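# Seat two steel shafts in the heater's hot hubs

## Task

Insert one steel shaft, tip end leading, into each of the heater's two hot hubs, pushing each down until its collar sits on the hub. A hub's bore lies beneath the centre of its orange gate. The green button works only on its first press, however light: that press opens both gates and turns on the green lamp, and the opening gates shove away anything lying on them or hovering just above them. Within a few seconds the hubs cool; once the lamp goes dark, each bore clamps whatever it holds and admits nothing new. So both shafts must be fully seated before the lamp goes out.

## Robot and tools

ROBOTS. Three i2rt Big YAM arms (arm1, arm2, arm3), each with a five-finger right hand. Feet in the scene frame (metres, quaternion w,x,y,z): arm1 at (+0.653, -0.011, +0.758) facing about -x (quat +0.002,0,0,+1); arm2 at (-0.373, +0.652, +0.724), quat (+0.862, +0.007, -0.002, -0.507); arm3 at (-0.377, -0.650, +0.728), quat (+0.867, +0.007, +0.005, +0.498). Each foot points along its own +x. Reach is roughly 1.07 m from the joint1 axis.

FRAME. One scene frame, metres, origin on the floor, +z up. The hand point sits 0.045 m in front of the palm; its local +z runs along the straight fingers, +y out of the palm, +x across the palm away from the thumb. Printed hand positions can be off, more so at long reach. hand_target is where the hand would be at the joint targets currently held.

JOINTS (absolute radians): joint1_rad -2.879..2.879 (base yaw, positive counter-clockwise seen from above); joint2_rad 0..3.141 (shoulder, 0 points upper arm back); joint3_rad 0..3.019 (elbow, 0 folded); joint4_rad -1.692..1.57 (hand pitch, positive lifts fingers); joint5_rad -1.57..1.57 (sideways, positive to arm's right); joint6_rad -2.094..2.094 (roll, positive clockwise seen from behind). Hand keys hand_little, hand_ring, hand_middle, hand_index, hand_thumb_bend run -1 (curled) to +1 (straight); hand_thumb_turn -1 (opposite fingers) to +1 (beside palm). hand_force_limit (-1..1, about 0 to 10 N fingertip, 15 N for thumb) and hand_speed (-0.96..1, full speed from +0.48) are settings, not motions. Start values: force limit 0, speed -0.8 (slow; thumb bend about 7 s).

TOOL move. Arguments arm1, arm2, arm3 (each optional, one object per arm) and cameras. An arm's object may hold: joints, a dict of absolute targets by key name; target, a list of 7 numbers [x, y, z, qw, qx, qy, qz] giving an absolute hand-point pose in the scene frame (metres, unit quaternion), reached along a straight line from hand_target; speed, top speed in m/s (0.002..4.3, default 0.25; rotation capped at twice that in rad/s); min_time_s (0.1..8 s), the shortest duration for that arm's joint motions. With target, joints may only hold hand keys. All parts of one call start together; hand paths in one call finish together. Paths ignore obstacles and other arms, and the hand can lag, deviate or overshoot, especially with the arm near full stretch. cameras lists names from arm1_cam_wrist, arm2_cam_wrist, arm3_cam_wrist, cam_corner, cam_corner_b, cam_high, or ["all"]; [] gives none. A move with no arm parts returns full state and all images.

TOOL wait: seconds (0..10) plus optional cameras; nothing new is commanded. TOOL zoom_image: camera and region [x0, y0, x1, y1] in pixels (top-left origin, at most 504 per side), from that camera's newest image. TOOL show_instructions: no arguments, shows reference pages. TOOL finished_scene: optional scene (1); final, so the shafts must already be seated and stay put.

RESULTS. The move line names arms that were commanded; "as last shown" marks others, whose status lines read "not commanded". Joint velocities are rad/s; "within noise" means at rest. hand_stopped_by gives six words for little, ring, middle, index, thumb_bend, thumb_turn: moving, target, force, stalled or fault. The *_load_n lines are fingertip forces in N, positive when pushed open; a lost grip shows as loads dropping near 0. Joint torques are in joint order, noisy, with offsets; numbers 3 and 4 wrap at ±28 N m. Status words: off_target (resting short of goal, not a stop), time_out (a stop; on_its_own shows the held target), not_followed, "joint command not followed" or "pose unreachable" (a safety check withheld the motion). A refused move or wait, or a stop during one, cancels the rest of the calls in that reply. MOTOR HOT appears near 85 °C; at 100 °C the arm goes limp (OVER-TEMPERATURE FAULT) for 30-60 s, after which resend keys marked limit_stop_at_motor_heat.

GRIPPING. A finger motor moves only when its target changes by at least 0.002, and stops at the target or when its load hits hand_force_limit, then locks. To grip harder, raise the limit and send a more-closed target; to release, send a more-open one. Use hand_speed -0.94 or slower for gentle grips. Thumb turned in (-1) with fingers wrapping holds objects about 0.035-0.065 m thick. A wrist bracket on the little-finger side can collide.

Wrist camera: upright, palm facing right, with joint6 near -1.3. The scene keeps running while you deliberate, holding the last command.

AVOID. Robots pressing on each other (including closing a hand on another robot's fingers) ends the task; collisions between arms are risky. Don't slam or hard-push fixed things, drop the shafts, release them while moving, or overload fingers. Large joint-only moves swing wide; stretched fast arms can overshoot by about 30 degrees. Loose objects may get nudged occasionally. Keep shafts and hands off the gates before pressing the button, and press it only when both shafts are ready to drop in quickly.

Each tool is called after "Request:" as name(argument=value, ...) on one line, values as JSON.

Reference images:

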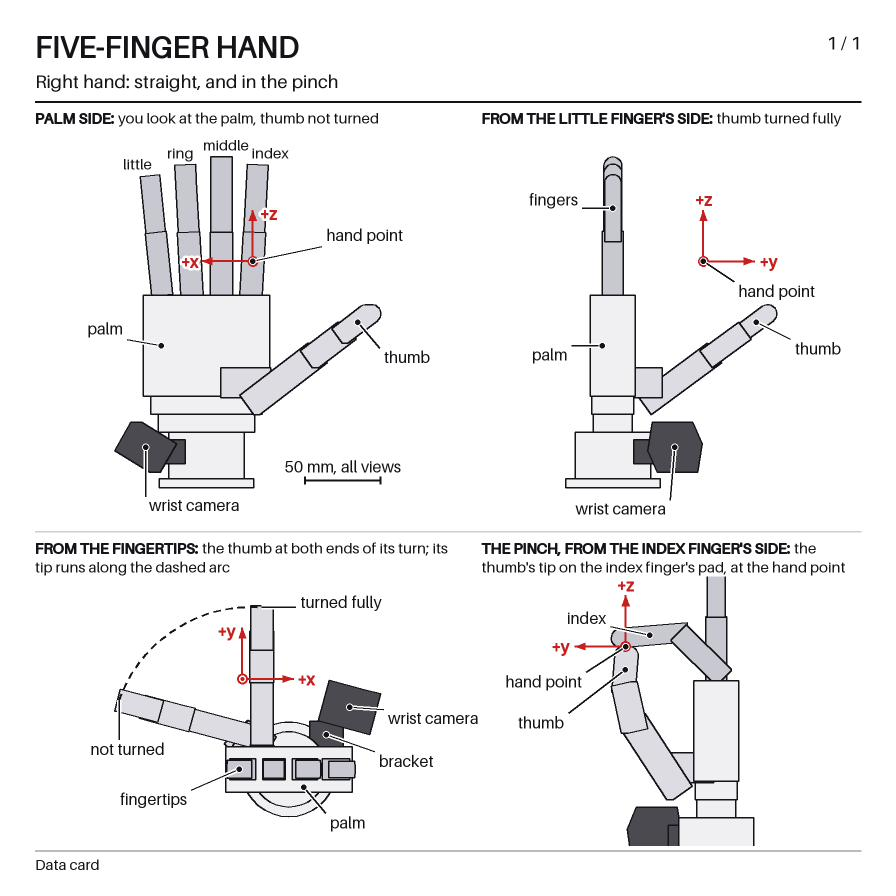

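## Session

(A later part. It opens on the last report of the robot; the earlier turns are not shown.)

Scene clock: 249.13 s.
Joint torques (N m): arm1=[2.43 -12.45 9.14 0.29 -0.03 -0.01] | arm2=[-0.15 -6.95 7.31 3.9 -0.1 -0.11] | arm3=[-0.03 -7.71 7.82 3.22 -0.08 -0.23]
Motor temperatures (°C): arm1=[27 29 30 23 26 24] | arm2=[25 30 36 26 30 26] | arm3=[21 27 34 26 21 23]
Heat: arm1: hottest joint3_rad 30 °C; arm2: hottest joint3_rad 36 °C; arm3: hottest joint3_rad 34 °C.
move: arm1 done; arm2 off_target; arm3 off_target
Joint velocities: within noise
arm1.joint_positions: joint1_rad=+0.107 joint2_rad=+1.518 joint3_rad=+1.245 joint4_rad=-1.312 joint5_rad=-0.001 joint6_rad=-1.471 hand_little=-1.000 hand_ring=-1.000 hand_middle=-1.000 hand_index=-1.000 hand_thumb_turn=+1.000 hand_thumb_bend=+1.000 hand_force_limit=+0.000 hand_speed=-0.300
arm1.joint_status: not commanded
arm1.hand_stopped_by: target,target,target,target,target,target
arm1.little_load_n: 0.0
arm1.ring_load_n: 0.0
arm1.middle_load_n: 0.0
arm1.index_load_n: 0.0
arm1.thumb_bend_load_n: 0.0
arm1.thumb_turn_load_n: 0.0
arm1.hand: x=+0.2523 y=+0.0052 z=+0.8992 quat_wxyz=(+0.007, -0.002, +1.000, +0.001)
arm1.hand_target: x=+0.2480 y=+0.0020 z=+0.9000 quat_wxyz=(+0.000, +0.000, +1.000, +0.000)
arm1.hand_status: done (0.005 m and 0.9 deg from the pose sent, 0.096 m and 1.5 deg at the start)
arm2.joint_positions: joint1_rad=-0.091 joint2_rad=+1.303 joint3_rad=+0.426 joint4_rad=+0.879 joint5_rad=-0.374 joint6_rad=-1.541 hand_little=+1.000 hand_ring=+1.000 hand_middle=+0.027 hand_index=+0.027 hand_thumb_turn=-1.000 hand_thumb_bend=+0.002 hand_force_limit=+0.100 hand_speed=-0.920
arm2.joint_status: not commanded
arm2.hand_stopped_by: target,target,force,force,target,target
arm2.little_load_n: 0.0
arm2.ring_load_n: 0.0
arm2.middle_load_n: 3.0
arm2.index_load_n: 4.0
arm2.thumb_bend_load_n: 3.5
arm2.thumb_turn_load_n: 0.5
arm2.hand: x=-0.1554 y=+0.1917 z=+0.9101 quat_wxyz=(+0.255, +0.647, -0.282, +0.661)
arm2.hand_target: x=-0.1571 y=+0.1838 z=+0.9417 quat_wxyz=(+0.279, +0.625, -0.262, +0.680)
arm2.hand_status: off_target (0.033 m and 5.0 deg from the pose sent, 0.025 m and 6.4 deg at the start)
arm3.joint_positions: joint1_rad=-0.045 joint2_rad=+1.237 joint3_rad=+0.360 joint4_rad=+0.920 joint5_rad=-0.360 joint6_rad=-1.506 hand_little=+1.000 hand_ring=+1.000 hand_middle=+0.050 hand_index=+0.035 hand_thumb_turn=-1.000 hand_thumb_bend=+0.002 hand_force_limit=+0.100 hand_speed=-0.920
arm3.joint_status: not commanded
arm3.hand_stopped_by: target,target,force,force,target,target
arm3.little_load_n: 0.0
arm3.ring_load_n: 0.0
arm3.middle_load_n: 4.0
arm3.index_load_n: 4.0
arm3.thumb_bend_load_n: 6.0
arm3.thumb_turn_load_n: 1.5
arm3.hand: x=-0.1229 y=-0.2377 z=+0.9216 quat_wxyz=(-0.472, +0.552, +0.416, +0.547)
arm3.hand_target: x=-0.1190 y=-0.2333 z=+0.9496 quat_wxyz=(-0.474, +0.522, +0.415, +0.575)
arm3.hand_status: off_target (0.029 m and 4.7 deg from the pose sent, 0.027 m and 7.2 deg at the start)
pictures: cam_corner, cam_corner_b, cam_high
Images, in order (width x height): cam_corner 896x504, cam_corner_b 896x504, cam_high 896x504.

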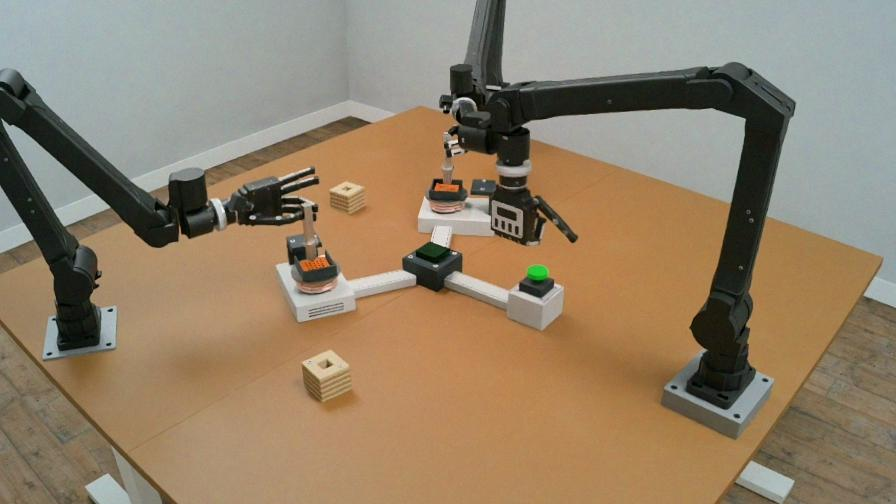

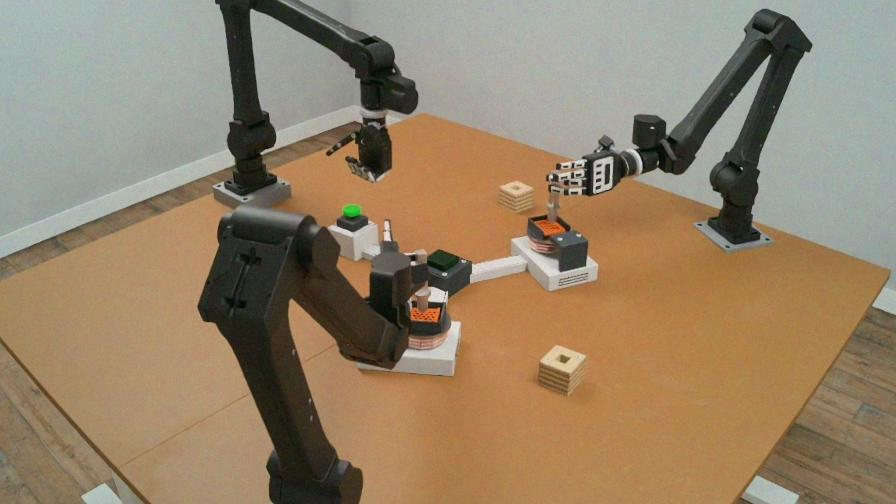

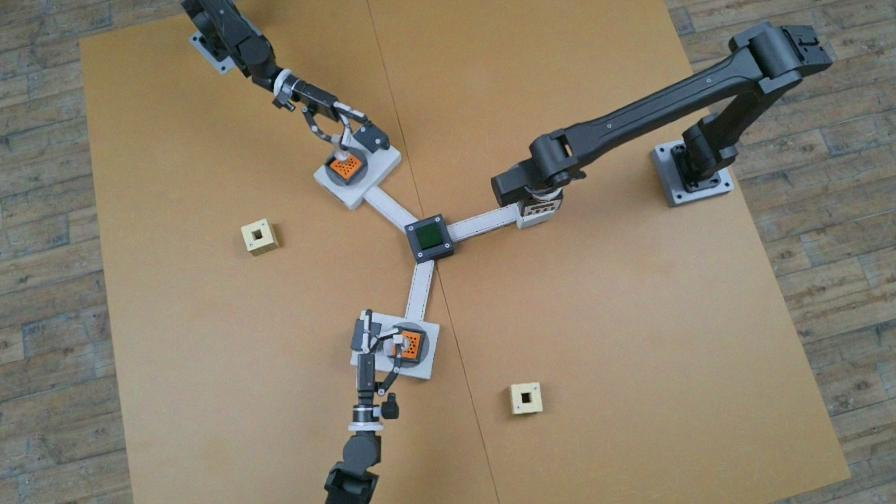

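Request:
move(arm1={"target": [0.255, 0.024, 0.86, 0.0, 0.0, 1.0, 0.0], "speed": 0.2}, arm3={"target": [-0.1178, -0.2332, 0.962, -0.4743, 0.5217, 0.4150, 0.5753], "speed": 0.08}, arm2={"target": [-0.1569, 0.1833, 0.950, 0.2791, 0.6250, -0.2615, 0.6805], "speed": 0.08}, cameras=["cam_corner_b", "cam_corner", "cam_high"])

Request:
zoom_image(camera="cam_high", region=[480, 120, 600, 240])

Request:
zoom_image(camera="cam_corner", region=[460, 180, 600, 340])

Request:
zoom_image(camera="cam_corner_b", region=[300, 140, 420, 280])

Scene clock: 252.63 s.
Joint torques (N m): arm1=[1.49 -11.28 8.75 0.34 -0.03 -0.15] | arm2=[-0.09 -8.06 7.83 2.73 -0.08 -0.06] | arm3=[-0.38 -8.64 9.03 2.39 -0.05 -0.16]
Motor temperatures (°C): arm1=[27 29 30 23 26 24] | arm2=[25 30 36 26 30 26] | arm3=[21 27 34 26 21 23]
Heat: arm1: hottest joint3_rad 30 °C; arm2: hottest joint3_rad 36 °C; arm3: hottest joint3_rad 34 °C.
move: arm1 done; arm2 off_target; arm3 off_target
Joint velocities: within noise
arm1.joint_positions: joint1_rad=+0.069 joint2_rad=+1.519 joint3_rad=+1.149 joint4_rad=-1.204 joint5_rad=-0.001 joint6_rad=-1.501 hand_little=-1.000 hand_ring=-1.000 hand_middle=-1.000 hand_index=-1.000 hand_thumb_turn=+1.000 hand_thumb_bend=+1.000 hand_force_limit=+0.000 hand_speed=-0.300
arm1.joint_status: not commanded
arm1.hand_stopped_by: target,target,target,target,target,target
arm1.little_load_n: 0.0
arm1.ring_load_n: 0.0
arm1.middle_load_n: 0.0
arm1.index_load_n: 0.0
arm1.thumb_bend_load_n: 0.0
arm1.thumb_turn_load_n: 0.0
arm1.hand: x=+0.2596 y=+0.0217 z=+0.8635 quat_wxyz=(+0.002, +0.002, +1.000, +0.000)
arm1.hand_target: x=+0.2551 y=+0.0240 z=+0.8600 quat_wxyz=(+0.000, +0.000, +1.000, +0.000)
arm1.hand_status: done (0.006 m and 0.3 deg from the pose sent, 0.044 m and 0.9 deg at the start)
arm2.joint_positions: joint1_rad=-0.091 joint2_rad=+1.293 joint3_rad=+0.426 joint4_rad=+0.879 joint5_rad=-0.374 joint6_rad=-1.541 hand_little=+1.000 hand_ring=+1.000 hand_middle=+0.027 hand_index=+0.027 hand_thumb_turn=-1.000 hand_thumb_bend=+0.002 hand_force_limit=+0.100 hand_speed=-0.920
arm2.joint_status: not commanded
arm2.hand_stopped_by: target,target,force,force,target,target
arm2.little_load_n: 0.0
arm2.ring_load_n: 0.0
arm2.middle_load_n: 2.5
arm2.index_load_n: 4.0
arm2.thumb_bend_load_n: 3.5
arm2.thumb_turn_load_n: 0.5
arm2.hand: x=-0.1557 y=+0.1922 z=+0.9149 quat_wxyz=(+0.257, +0.645, -0.280, +0.663)
arm2.hand_target: x=-0.1573 y=+0.1843 z=+0.9498 quat_wxyz=(+0.279, +0.625, -0.261, +0.680)
arm2.hand_status: off_target (0.036 m and 4.4 deg from the pose sent, 0.041 m and 5.0 deg at the start)
arm3.joint_positions: joint1_rad=-0.045 joint2_rad=+1.205 joint3_rad=+0.360 joint4_rad=+0.891 joint5_rad=-0.363 joint6_rad=-1.506 hand_little=+1.000 hand_ring=+1.000 hand_middle=+0.050 hand_index=+0.035 hand_thumb_turn=-1.000 hand_thumb_bend=+0.002 hand_force_limit=+0.100 hand_speed=-0.920
arm3.joint_status: not commanded
arm3.hand_stopped_by: target,target,force,force,target,target
arm3.little_load_n: 0.0
arm3.ring_load_n: 0.0
arm3.middle_load_n: 4.0
arm3.index_load_n: 4.5
arm3.thumb_bend_load_n: 6.5
arm3.thumb_turn_load_n: 1.0
arm3.hand: x=-0.1248 y=-0.2399 z=+0.9282 quat_wxyz=(-0.473, +0.550, +0.416, +0.548)
arm3.hand_target: x=-0.1186 y=-0.2343 z=+0.9618 quat_wxyz=(-0.474, +0.522, +0.415, +0.575)
arm3.hand_status: off_target (0.035 m and 4.5 deg from the pose sent, 0.041 m and 4.7 deg at the start)
pictures: cam_corner, cam_corner_b, cam_high
Images, in order (width x height): cam_corner 896x504, cam_corner_b 896x504, cam_high 896x504.

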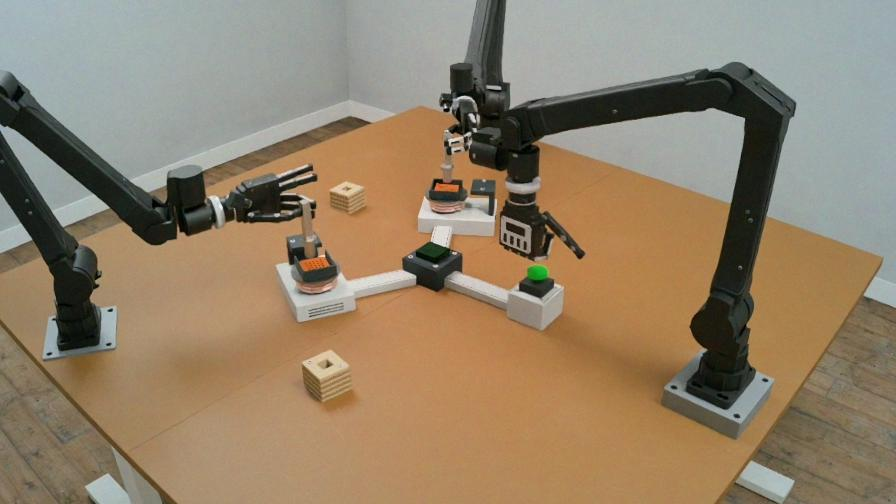

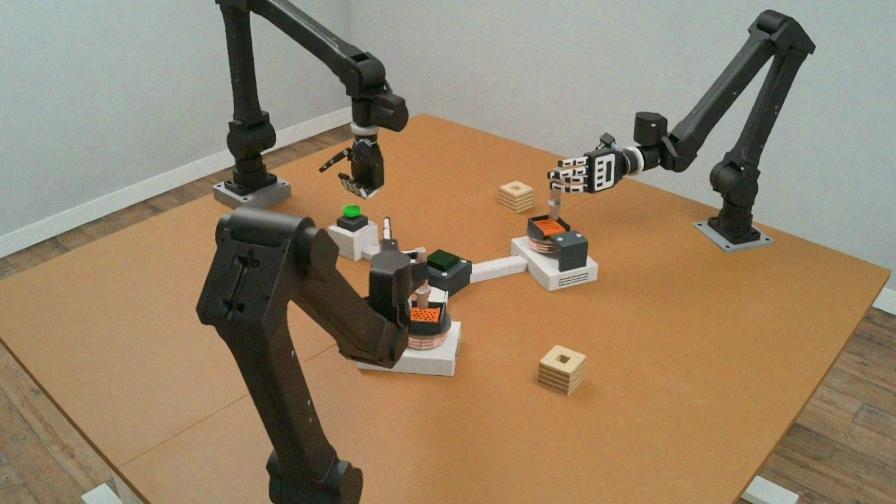

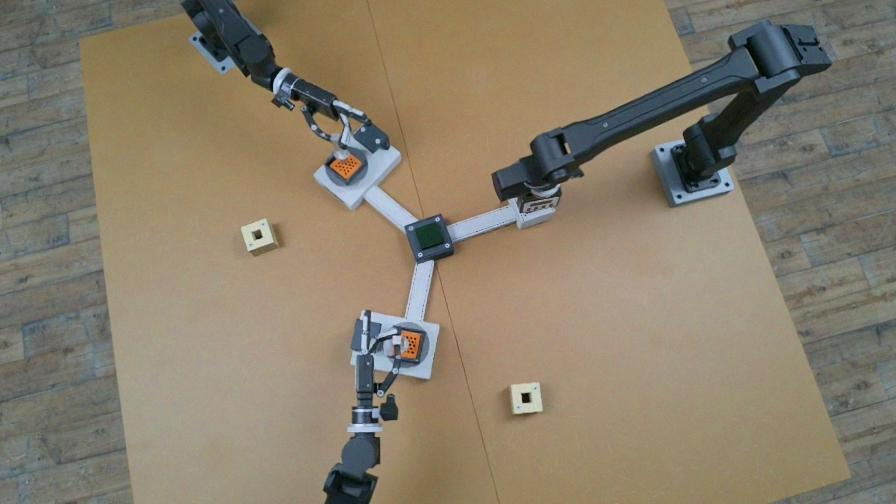

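Scaled by 4.200 from the camera's image (finer frame: 1280x720).

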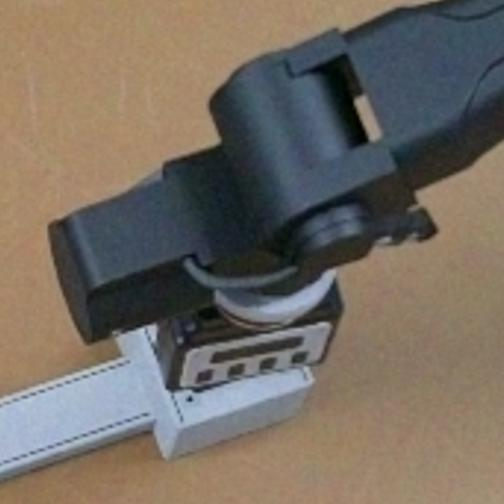

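Scaled by 3.150 from the camera's image (finer frame: 1280x720).

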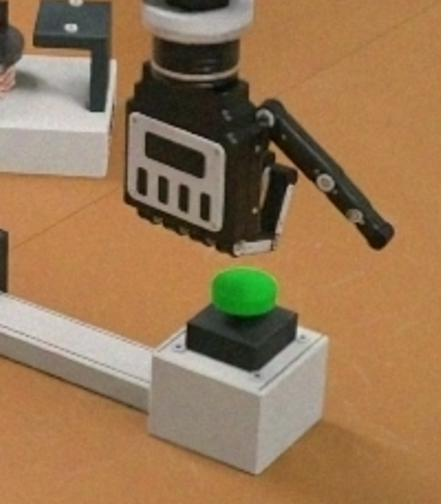

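Scaled by 3.600 from the camera's image (finer frame: 1280x720).

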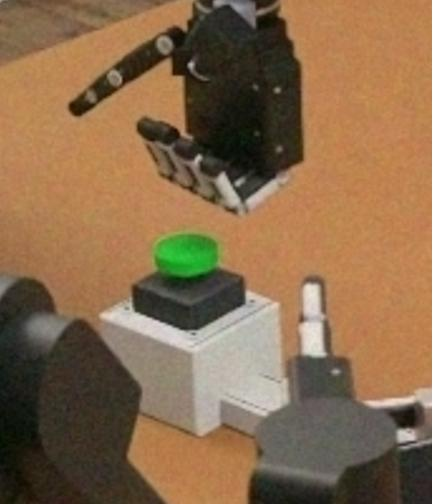

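Request:
zoom_image(camera="cam_high", region=[310, 120, 410, 220])

Request:
zoom_image(camera="cam_high", region=[345, 300, 445, 400])

Scaled by 5.040 from the camera's image (finer frame: 1280x720).

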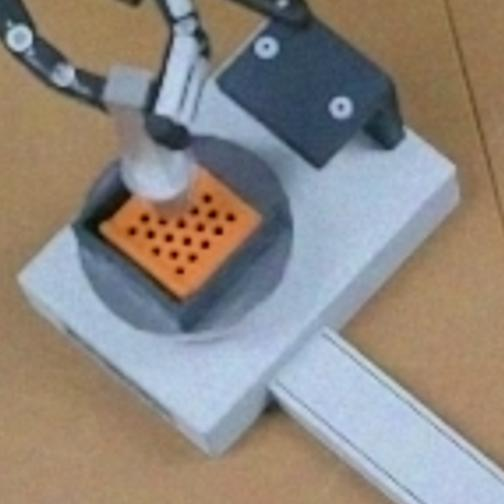

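Scaled by 5.040 from the camera's image (finer frame: 1280x720).

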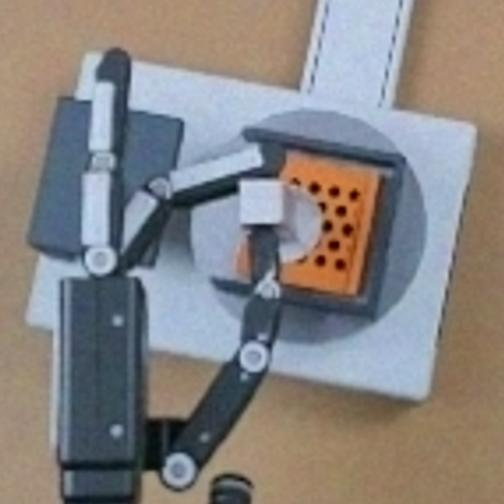

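Request:
zoom_image(camera="cam_high", region=[322, 140, 372, 190])

Request:
zoom_image(camera="cam_high", region=[380, 318, 430, 368])

Scaled by 10.080 from the camera's image (finer frame: 1280x720).

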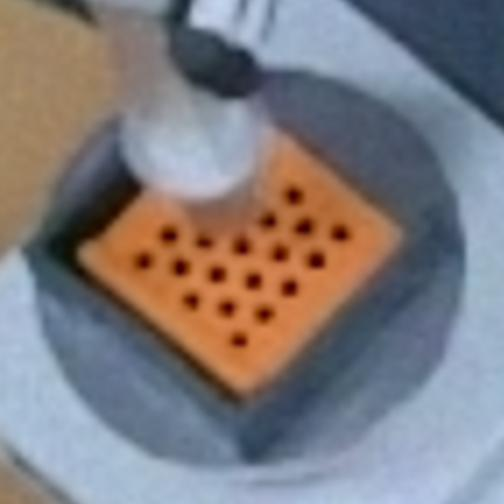

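Scaled by 10.080 from the camera's image (finer frame: 1280x720).

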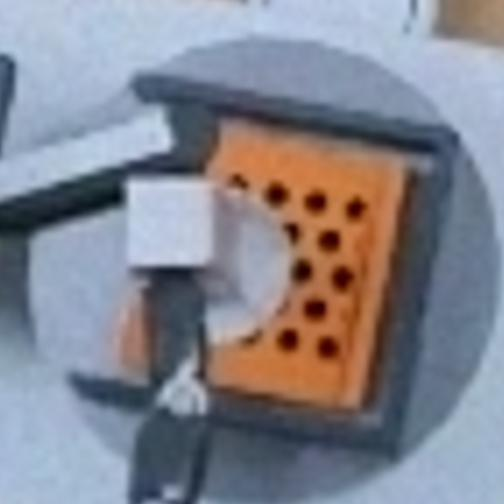

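Request:
move(arm1={"target": [0.105, -0.244, 0.93, -0.7906, -0.0504, 0.6067, -0.0657], "speed": 0.4}, arm3={"target": [-0.1150, -0.2354, 0.936, -0.4743, 0.5217, 0.4150, 0.5753], "speed": 0.06}, cameras=["arm1_cam_wrist", "cam_corner", "cam_corner_b", "cam_high"])

Request:
zoom_image(camera="arm1_cam_wrist", region=[410, 220, 510, 320])

Request:
zoom_image(camera="cam_corner", region=[280, 200, 350, 280])

Request:
zoom_image(camera="cam_corner_b", region=[525, 185, 575, 245])

Request:
zoom_image(camera="cam_high", region=[380, 318, 430, 368])

Scene clock: 266.13 s.
Joint torques (N m): arm1=[2.43 -13.63 7.56 2.55 -0.24 -0.18] | arm2=[-0.15 -7.65 7.87 2.74 -0.07 -0.07] | arm3=[-1.55 -6.59 6.58 3.58 -0.05 -0.14]
Motor temperatures (°C): arm1=[27 28 31 23 26 24] | arm2=[25 30 36 26 30 26] | arm3=[21 27 34 26 21 23]
Heat: arm1: hottest joint3_rad 31 °C; arm2: hottest joint3_rad 36 °C; arm3: hottest joint3_rad 34 °C.
move: arm1 off_target; arm3 off_target
Joint velocities: within noise
arm1.joint_positions: joint1_rad=+0.645 joint2_rad=+1.856 joint3_rad=+0.712 joint4_rad=+1.393 joint5_rad=+0.467 joint6_rad=-1.694 hand_little=-1.000 hand_ring=-1.000 hand_middle=-1.000 hand_index=-1.000 hand_thumb_turn=+1.000 hand_thumb_bend=+1.000 hand_force_limit=+0.000 hand_speed=-0.300
arm1.joint_status: not commanded
arm1.hand_stopped_by: target,target,target,target,target,target
arm1.little_load_n: 0.0
arm1.ring_load_n: 0.0
arm1.middle_load_n: 0.0
arm1.index_load_n: 0.0
arm1.thumb_bend_load_n: 0.0
arm1.thumb_turn_load_n: 0.0
arm1.hand: x=+0.1100 y=-0.2358 z=+0.9162 quat_wxyz=(-0.779, -0.054, +0.622, -0.059)
arm1.hand_target: x=+0.1054 y=-0.2438 z=+0.9299 quat_wxyz=(-0.790, -0.050, +0.607, -0.066)
arm1.hand_status: off_target (0.017 m and 2.4 deg from the pose sent, 0.315 m and 105.5 deg at the start)
arm2: as last shown
arm2.middle_load_n: 3.0
arm2.index_load_n: 3.5
arm3.joint_positions: joint1_rad=-0.047 joint2_rad=+1.285 joint3_rad=+0.360 joint4_rad=+0.989 joint5_rad=-0.376 joint6_rad=-1.506 hand_little=+1.000 hand_ring=+1.000 hand_middle=+0.050 hand_index=+0.035 hand_thumb_turn=-1.000 hand_thumb_bend=+0.002 hand_force_limit=+0.100 hand_speed=-0.920
arm3.joint_status: not commanded
arm3.hand_stopped_by: target,target,force,force,target,target
arm3.little_load_n: 0.0
arm3.ring_load_n: 0.0
arm3.middle_load_n: 4.0
arm3.index_load_n: 4.5
arm3.thumb_bend_load_n: 6.0
arm3.thumb_turn_load_n: 1.0
arm3.hand: x=-0.1225 y=-0.2330 z=+0.9183 quat_wxyz=(-0.478, +0.542, +0.418, +0.551)
arm3.hand_target: x=-0.1153 y=-0.2356 z=+0.9358 quat_wxyz=(-0.474, +0.522, +0.415, +0.575)
arm3.hand_status: off_target (0.019 m and 3.6 deg from the pose sent, 0.013 m and 4.5 deg at the start)
Images, in order (width x height): arm1_cam_wrist 896x504, cam_corner 896x504, cam_corner_b 896x504, cam_high 896x504.

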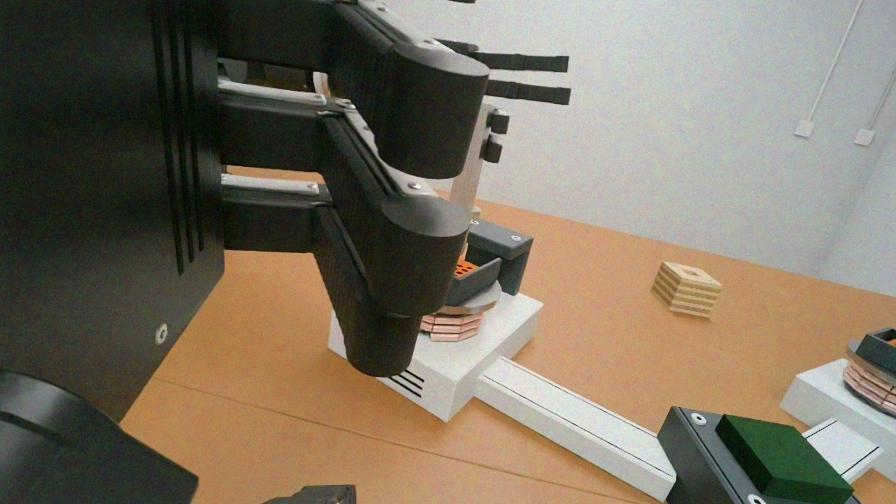

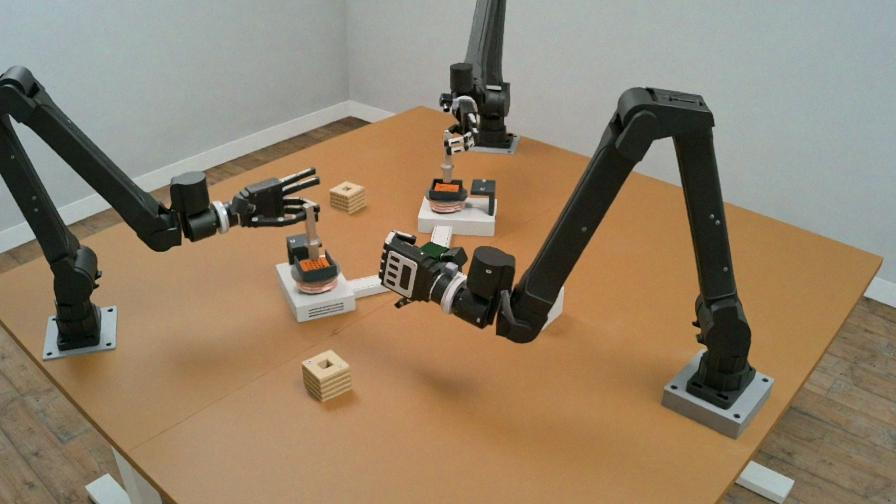

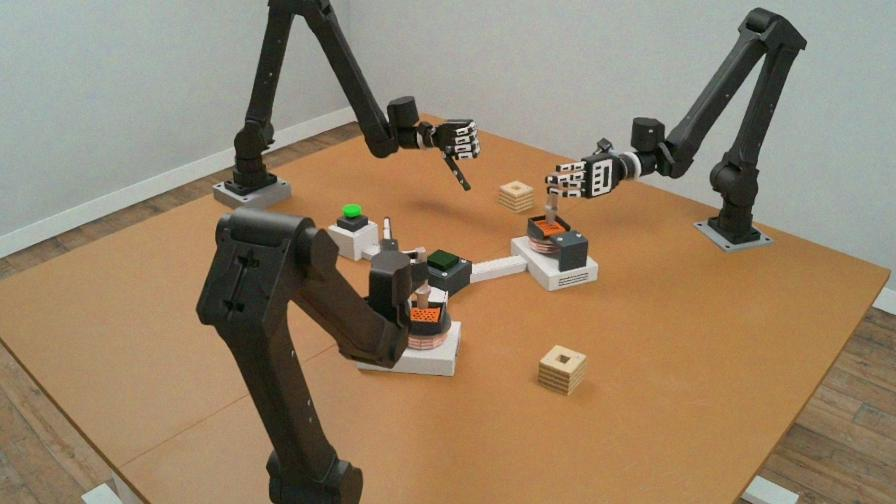

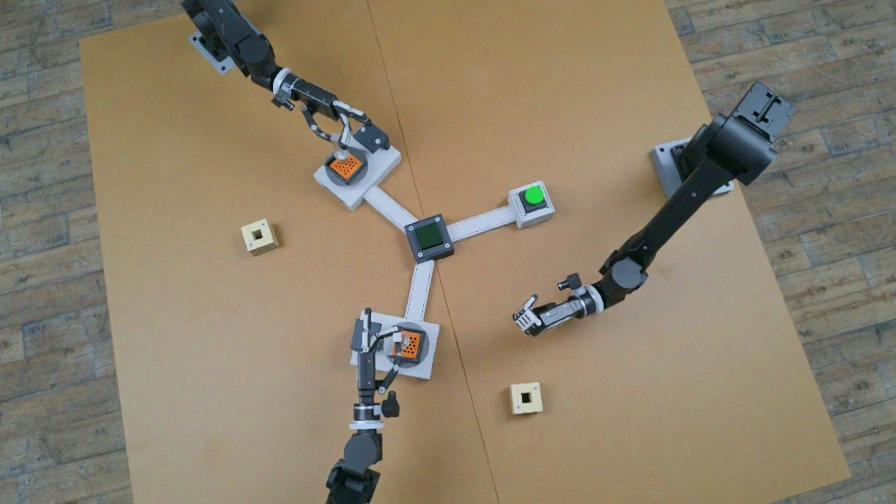

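Scaled by 5.040 from the camera's image (finer frame: 1280x720).

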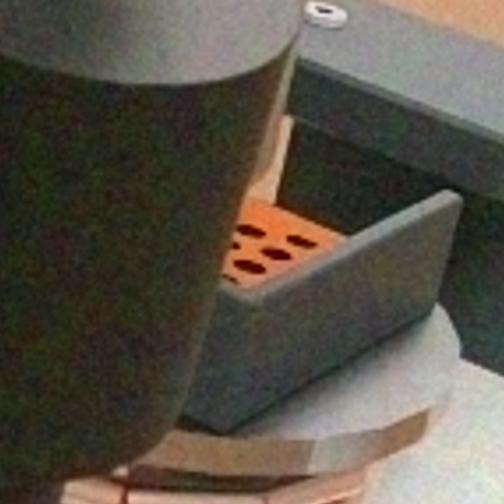

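Scaled by 6.300 from the camera's image (finer frame: 1280x720).

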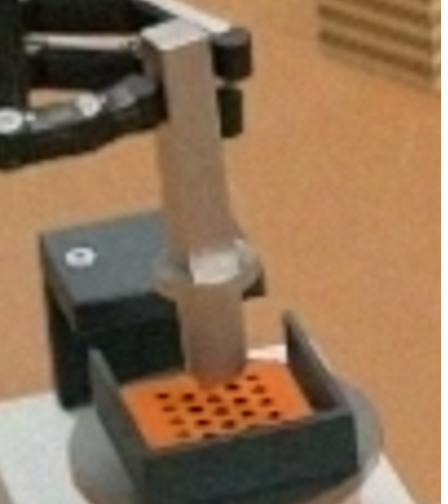

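Scaled by 8.400 from the camera's image (finer frame: 1280x720).

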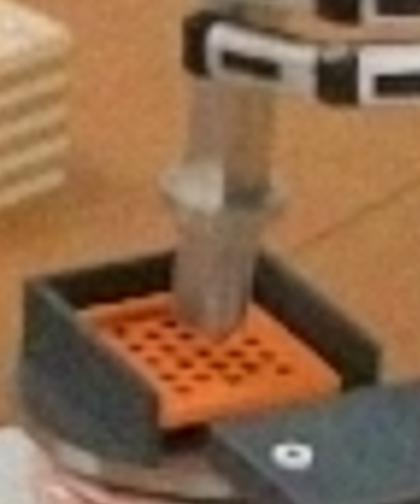

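Scaled by 10.080 from the camera's image (finer frame: 1280x720).

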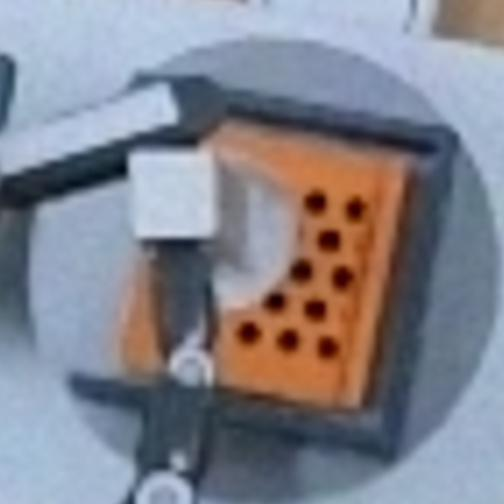

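Request:
move(arm1={"target": [0.105, -0.244, 0.945, -0.7906, -0.0504, 0.6067, -0.0657], "speed": 0.3, "joints": {"hand_little": 1, "hand_ring": 1, "hand_middle": 1, "hand_index": 1, "hand_speed": 0.3}}, arm3={"joints": {"joint1_rad": -0.078}, "min_time_s": 0.6})

Request:
move(arm3={"joints": {"joint1_rad": -0.058}, "min_time_s": 0.5}, cameras=["arm1_cam_wrist", "cam_high"])

Request:
zoom_image(camera="arm1_cam_wrist", region=[400, 210, 500, 330])

Request:
zoom_image(camera="cam_high", region=[380, 318, 430, 368])

Scene clock: 268.07 s.
Joint torques (N m): arm1=[2.37 -14.62 7.9 1.25 -0.21 -0.17] | arm2=[0.38 -7.77 7.98 2.63 -0.06 -0.1] | arm3=[-1.14 -7 6.48 3.37 -0.05 -0.21]
Motor temperatures (°C): arm1=[27 28 31 23 26 24] | arm2=[25 30 36 26 30 26] | arm3=[21 27 34 26 21 23]
Heat: arm1: hottest joint3_rad 31 °C; arm2: hottest joint3_rad 36 °C; arm3: hottest joint3_rad 34 °C.
move: arm1 off_target; arm3 done
Joint velocities: within noise
arm1.joint_positions: joint1_rad=+0.645 joint2_rad=+1.826 joint3_rad=+0.712 joint4_rad=+1.378 joint5_rad=+0.466 joint6_rad=-1.695 hand_little=+1.000 hand_ring=+1.000 hand_middle=+1.000 hand_index=+1.000 hand_thumb_turn=+1.000 hand_thumb_bend=+1.000 hand_force_limit=+0.000 hand_speed=+0.300
arm1.joint_status: all done
arm1.hand_stopped_by: target,target,target,target,target,target
arm1.little_load_n: 0.0
arm1.ring_load_n: 0.0
arm1.middle_load_n: 0.0
arm1.index_load_n: 0.0
arm1.thumb_bend_load_n: 0.0
arm1.thumb_turn_load_n: 0.0
arm1.hand: x=+0.1104 y=-0.2356 z=+0.9290 quat_wxyz=(-0.783, -0.051, +0.617, -0.061)
arm1.hand_target: x=+0.1055 y=-0.2437 z=+0.9452 quat_wxyz=(-0.791, -0.050, +0.607, -0.066)
arm1.hand_status: off_target (0.019 m and 1.6 deg from the pose sent, 0.030 m and 2.3 deg at the start)
arm2: as last shown
arm2.middle_load_n: 2.5
arm3.joint_positions: joint1_rad=-0.064 joint2_rad=+1.285 joint3_rad=+0.360 joint4_rad=+0.989 joint5_rad=-0.377 joint6_rad=-1.506 hand_little=+1.000 hand_ring=+1.000 hand_middle=+0.050 hand_index=+0.035 hand_thumb_turn=-1.000 hand_thumb_bend=+0.002 hand_force_limit=+0.100 hand_speed=-0.920
arm3.joint_status: all done
arm3.hand_stopped_by: target,target,force,force,target,target
arm3.little_load_n: 0.0
arm3.ring_load_n: 0.0
arm3.middle_load_n: 4.0
arm3.index_load_n: 4.0
arm3.thumb_bend_load_n: 6.0
arm3.thumb_turn_load_n: 1.5
arm3.hand: x=-0.1154 y=-0.2374 z=+0.9181 quat_wxyz=(-0.474, +0.545, +0.413, +0.555)
arm3.hand_target: x=-0.1084 y=-0.2400 z=+0.9356 quat_wxyz=(-0.469, +0.526, +0.411, +0.579)
arm3.hand_status: not commanded
pictures: none

Scene clock: 268.83 s.
Joint torques (N m): arm1=[2.43 -14.68 7.91 1.25 -0.21 -0.17] | arm2=[0.26 -8.35 7.82 2.69 -0.05 -0.11] | arm3=[0.62 -7.24 6.49 3.32 -0.08 -0.18]
Motor temperatures (°C): arm1=[27 28 31 23 26 24] | arm2=[25 30 36 26 30 26] | arm3=[21 27 34 26 21 23]
Heat: arm1: hottest joint3_rad 31 °C; arm2: hottest joint3_rad 36 °C; arm3: hottest joint3_rad 34 °C.
move: arm3 done
Joint velocities: within noise
arm1, arm2: as last shown
arm3.joint_positions: joint1_rad=-0.064 joint2_rad=+1.285 joint3_rad=+0.360 joint4_rad=+0.989 joint5_rad=-0.377 joint6_rad=-1.506 hand_little=+1.000 hand_ring=+1.000 hand_middle=+0.050 hand_index=+0.035 hand_thumb_turn=-1.000 hand_thumb_bend=+0.002 hand_force_limit=+0.100 hand_speed=-0.920
arm3.joint_status: all done
arm3.hand_stopped_by: target,target,force,force,target,target
arm3.little_load_n: 0.0
arm3.ring_load_n: 0.0
arm3.middle_load_n: 4.0
arm3.index_load_n: 4.5
arm3.thumb_bend_load_n: 6.0
arm3.thumb_turn_load_n: 1.0
arm3.hand: x=-0.1154 y=-0.2374 z=+0.9181 quat_wxyz=(-0.474, +0.545, +0.413, +0.555)
arm3.hand_target: x=-0.1167 y=-0.2348 z=+0.9358 quat_wxyz=(-0.475, +0.521, +0.416, +0.574)
arm3.hand_status: not commanded
Images, in order (width x height): arm1_cam_wrist 896x504, cam_high 896x504.

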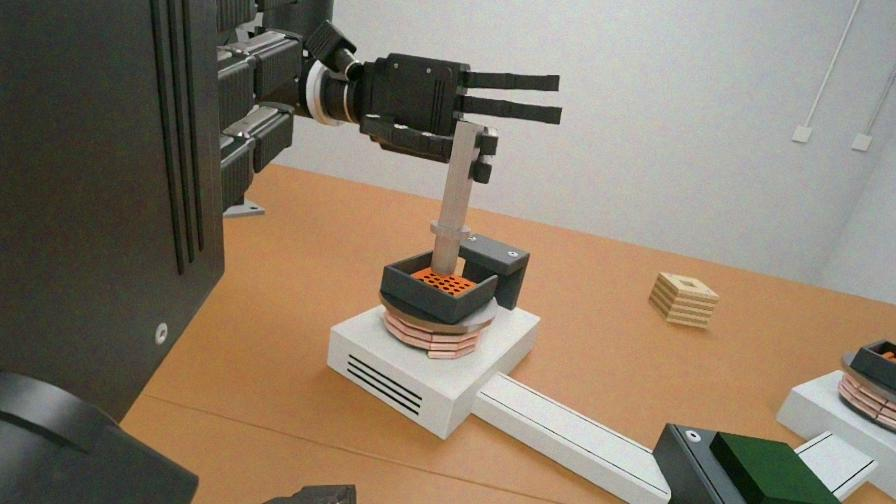

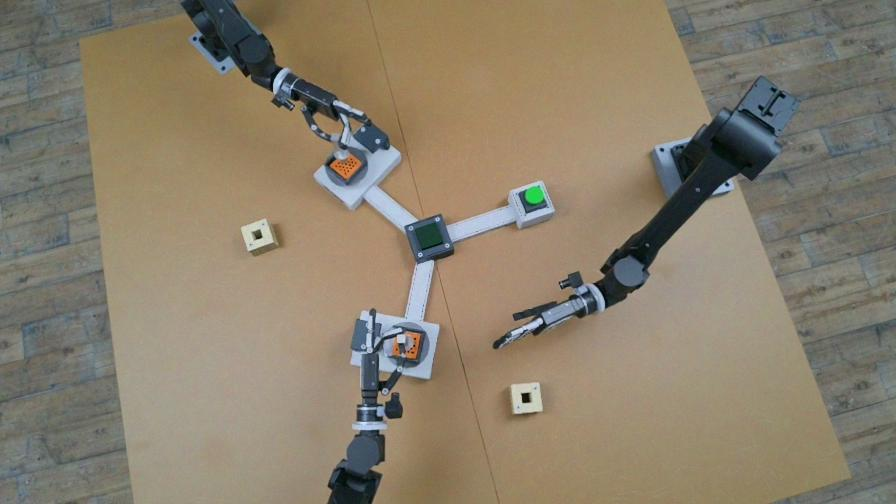

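Scaled by 4.200 from the camera's image (finer frame: 1280x720).

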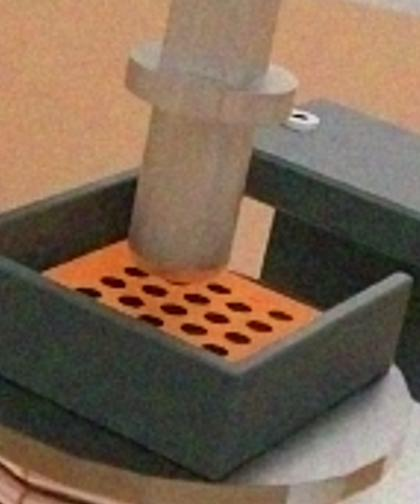

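Scaled by 10.080 from the camera's image (finer frame: 1280x720).

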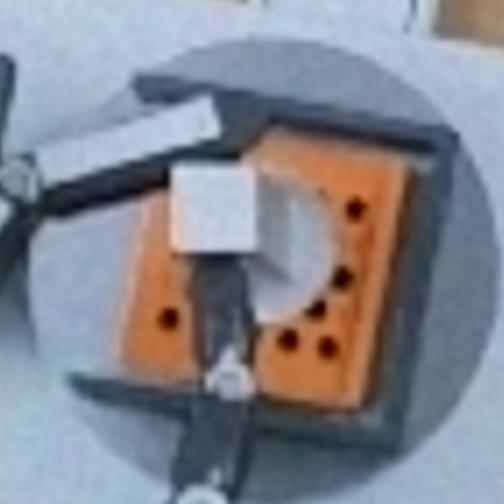

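Request:
move(arm3={"joints": {"joint1_rad": -0.044}, "min_time_s": 0.5})

Request:
move(arm3={"joints": {"joint1_rad": -0.058}, "min_time_s": 0.5})

Scene clock: 270.63 s.
Joint torques (N m): arm1=[2.43 -14.62 7.9 1.22 -0.21 -0.17] | arm2=[-0.03 -7.65 7.79 2.74 -0.06 -0.12] | arm3=[1.44 -6.77 6.57 3.67 -0.04 -0.2]
Motor temperatures (°C): arm1=[27 28 31 23 26 24] | arm2=[25 30 36 26 30 26] | arm3=[21 27 34 26 21 23]
Heat: arm1: hottest joint3_rad 31 °C; arm2: hottest joint3_rad 36 °C; arm3: hottest joint3_rad 34 °C.
move: arm3 done
Joint velocities: within noise
arm1, arm2: as last shown
arm2.middle_load_n: 3.0
arm3.joint_positions: joint1_rad=-0.058 joint2_rad=+1.285 joint3_rad=+0.360 joint4_rad=+0.989 joint5_rad=-0.377 joint6_rad=-1.506 hand_little=+1.000 hand_ring=+1.000 hand_middle=+0.050 hand_index=+0.035 hand_thumb_turn=-1.000 hand_thumb_bend=+0.002 hand_force_limit=+0.100 hand_speed=-0.920
arm3.joint_status: all done
arm3.hand_stopped_by: target,target,force,force,target,target
arm3.little_load_n: 0.0
arm3.ring_load_n: 0.0
arm3.middle_load_n: 4.0
arm3.index_load_n: 4.0
arm3.thumb_bend_load_n: 6.0
arm3.thumb_turn_load_n: 1.5
arm3.hand: x=-0.1180 y=-0.2358 z=+0.9182 quat_wxyz=(-0.475, +0.544, +0.415, +0.553)
arm3.hand_target: x=-0.1224 y=-0.2313 z=+0.9359 quat_wxyz=(-0.479, +0.518, +0.419, +0.571)
arm3.hand_status: not commanded
pictures: none

Scene clock: 271.43 s.
Joint torques (N m): arm1=[2.43 -14.68 7.88 1.22 -0.21 -0.17] | arm2=[-0.21 -7.82 7.9 2.73 -0.06 -0.08] | arm3=[0.32 -7.24 6.5 3.38 -0.06 -0.14]
Motor temperatures (°C): arm1=[27 29 31 23 26 24] | arm2=[25 30 36 26 30 26] | arm3=[21 27 34 26 21 23]
Heat: arm1: hottest joint3_rad 31 °C; arm2: hottest joint3_rad 36 °C; arm3: hottest joint3_rad 34 °C.
move: arm3 done
Joint velocities: within noise
arm1, arm2: as last shown
arm1.thumb_turn_load_n: 0.5
arm2.middle_load_n: 2.5
arm2.index_load_n: 4.0
arm3.joint_positions: joint1_rad=-0.058 joint2_rad=+1.285 joint3_rad=+0.360 joint4_rad=+0.989 joint5_rad=-0.377 joint6_rad=-1.506 hand_little=+1.000 hand_ring=+1.000 hand_middle=+0.050 hand_index=+0.035 hand_thumb_turn=-1.000 hand_thumb_bend=+0.002 hand_force_limit=+0.100 hand_speed=-0.920
arm3.joint_status: all done
arm3.hand_stopped_by: target,target,force,force,target,target
arm3.little_load_n: 0.0
arm3.ring_load_n: 0.0
arm3.middle_load_n: 4.0
arm3.index_load_n: 4.0
arm3.thumb_bend_load_n: 6.0
arm3.thumb_turn_load_n: 1.0
arm3.hand: x=-0.1180 y=-0.2358 z=+0.9182 quat_wxyz=(-0.475, +0.544, +0.415, +0.553)
arm3.hand_target: x=-0.1167 y=-0.2348 z=+0.9358 quat_wxyz=(-0.475, +0.521, +0.416, +0.574)
arm3.hand_status: not commanded
pictures: none


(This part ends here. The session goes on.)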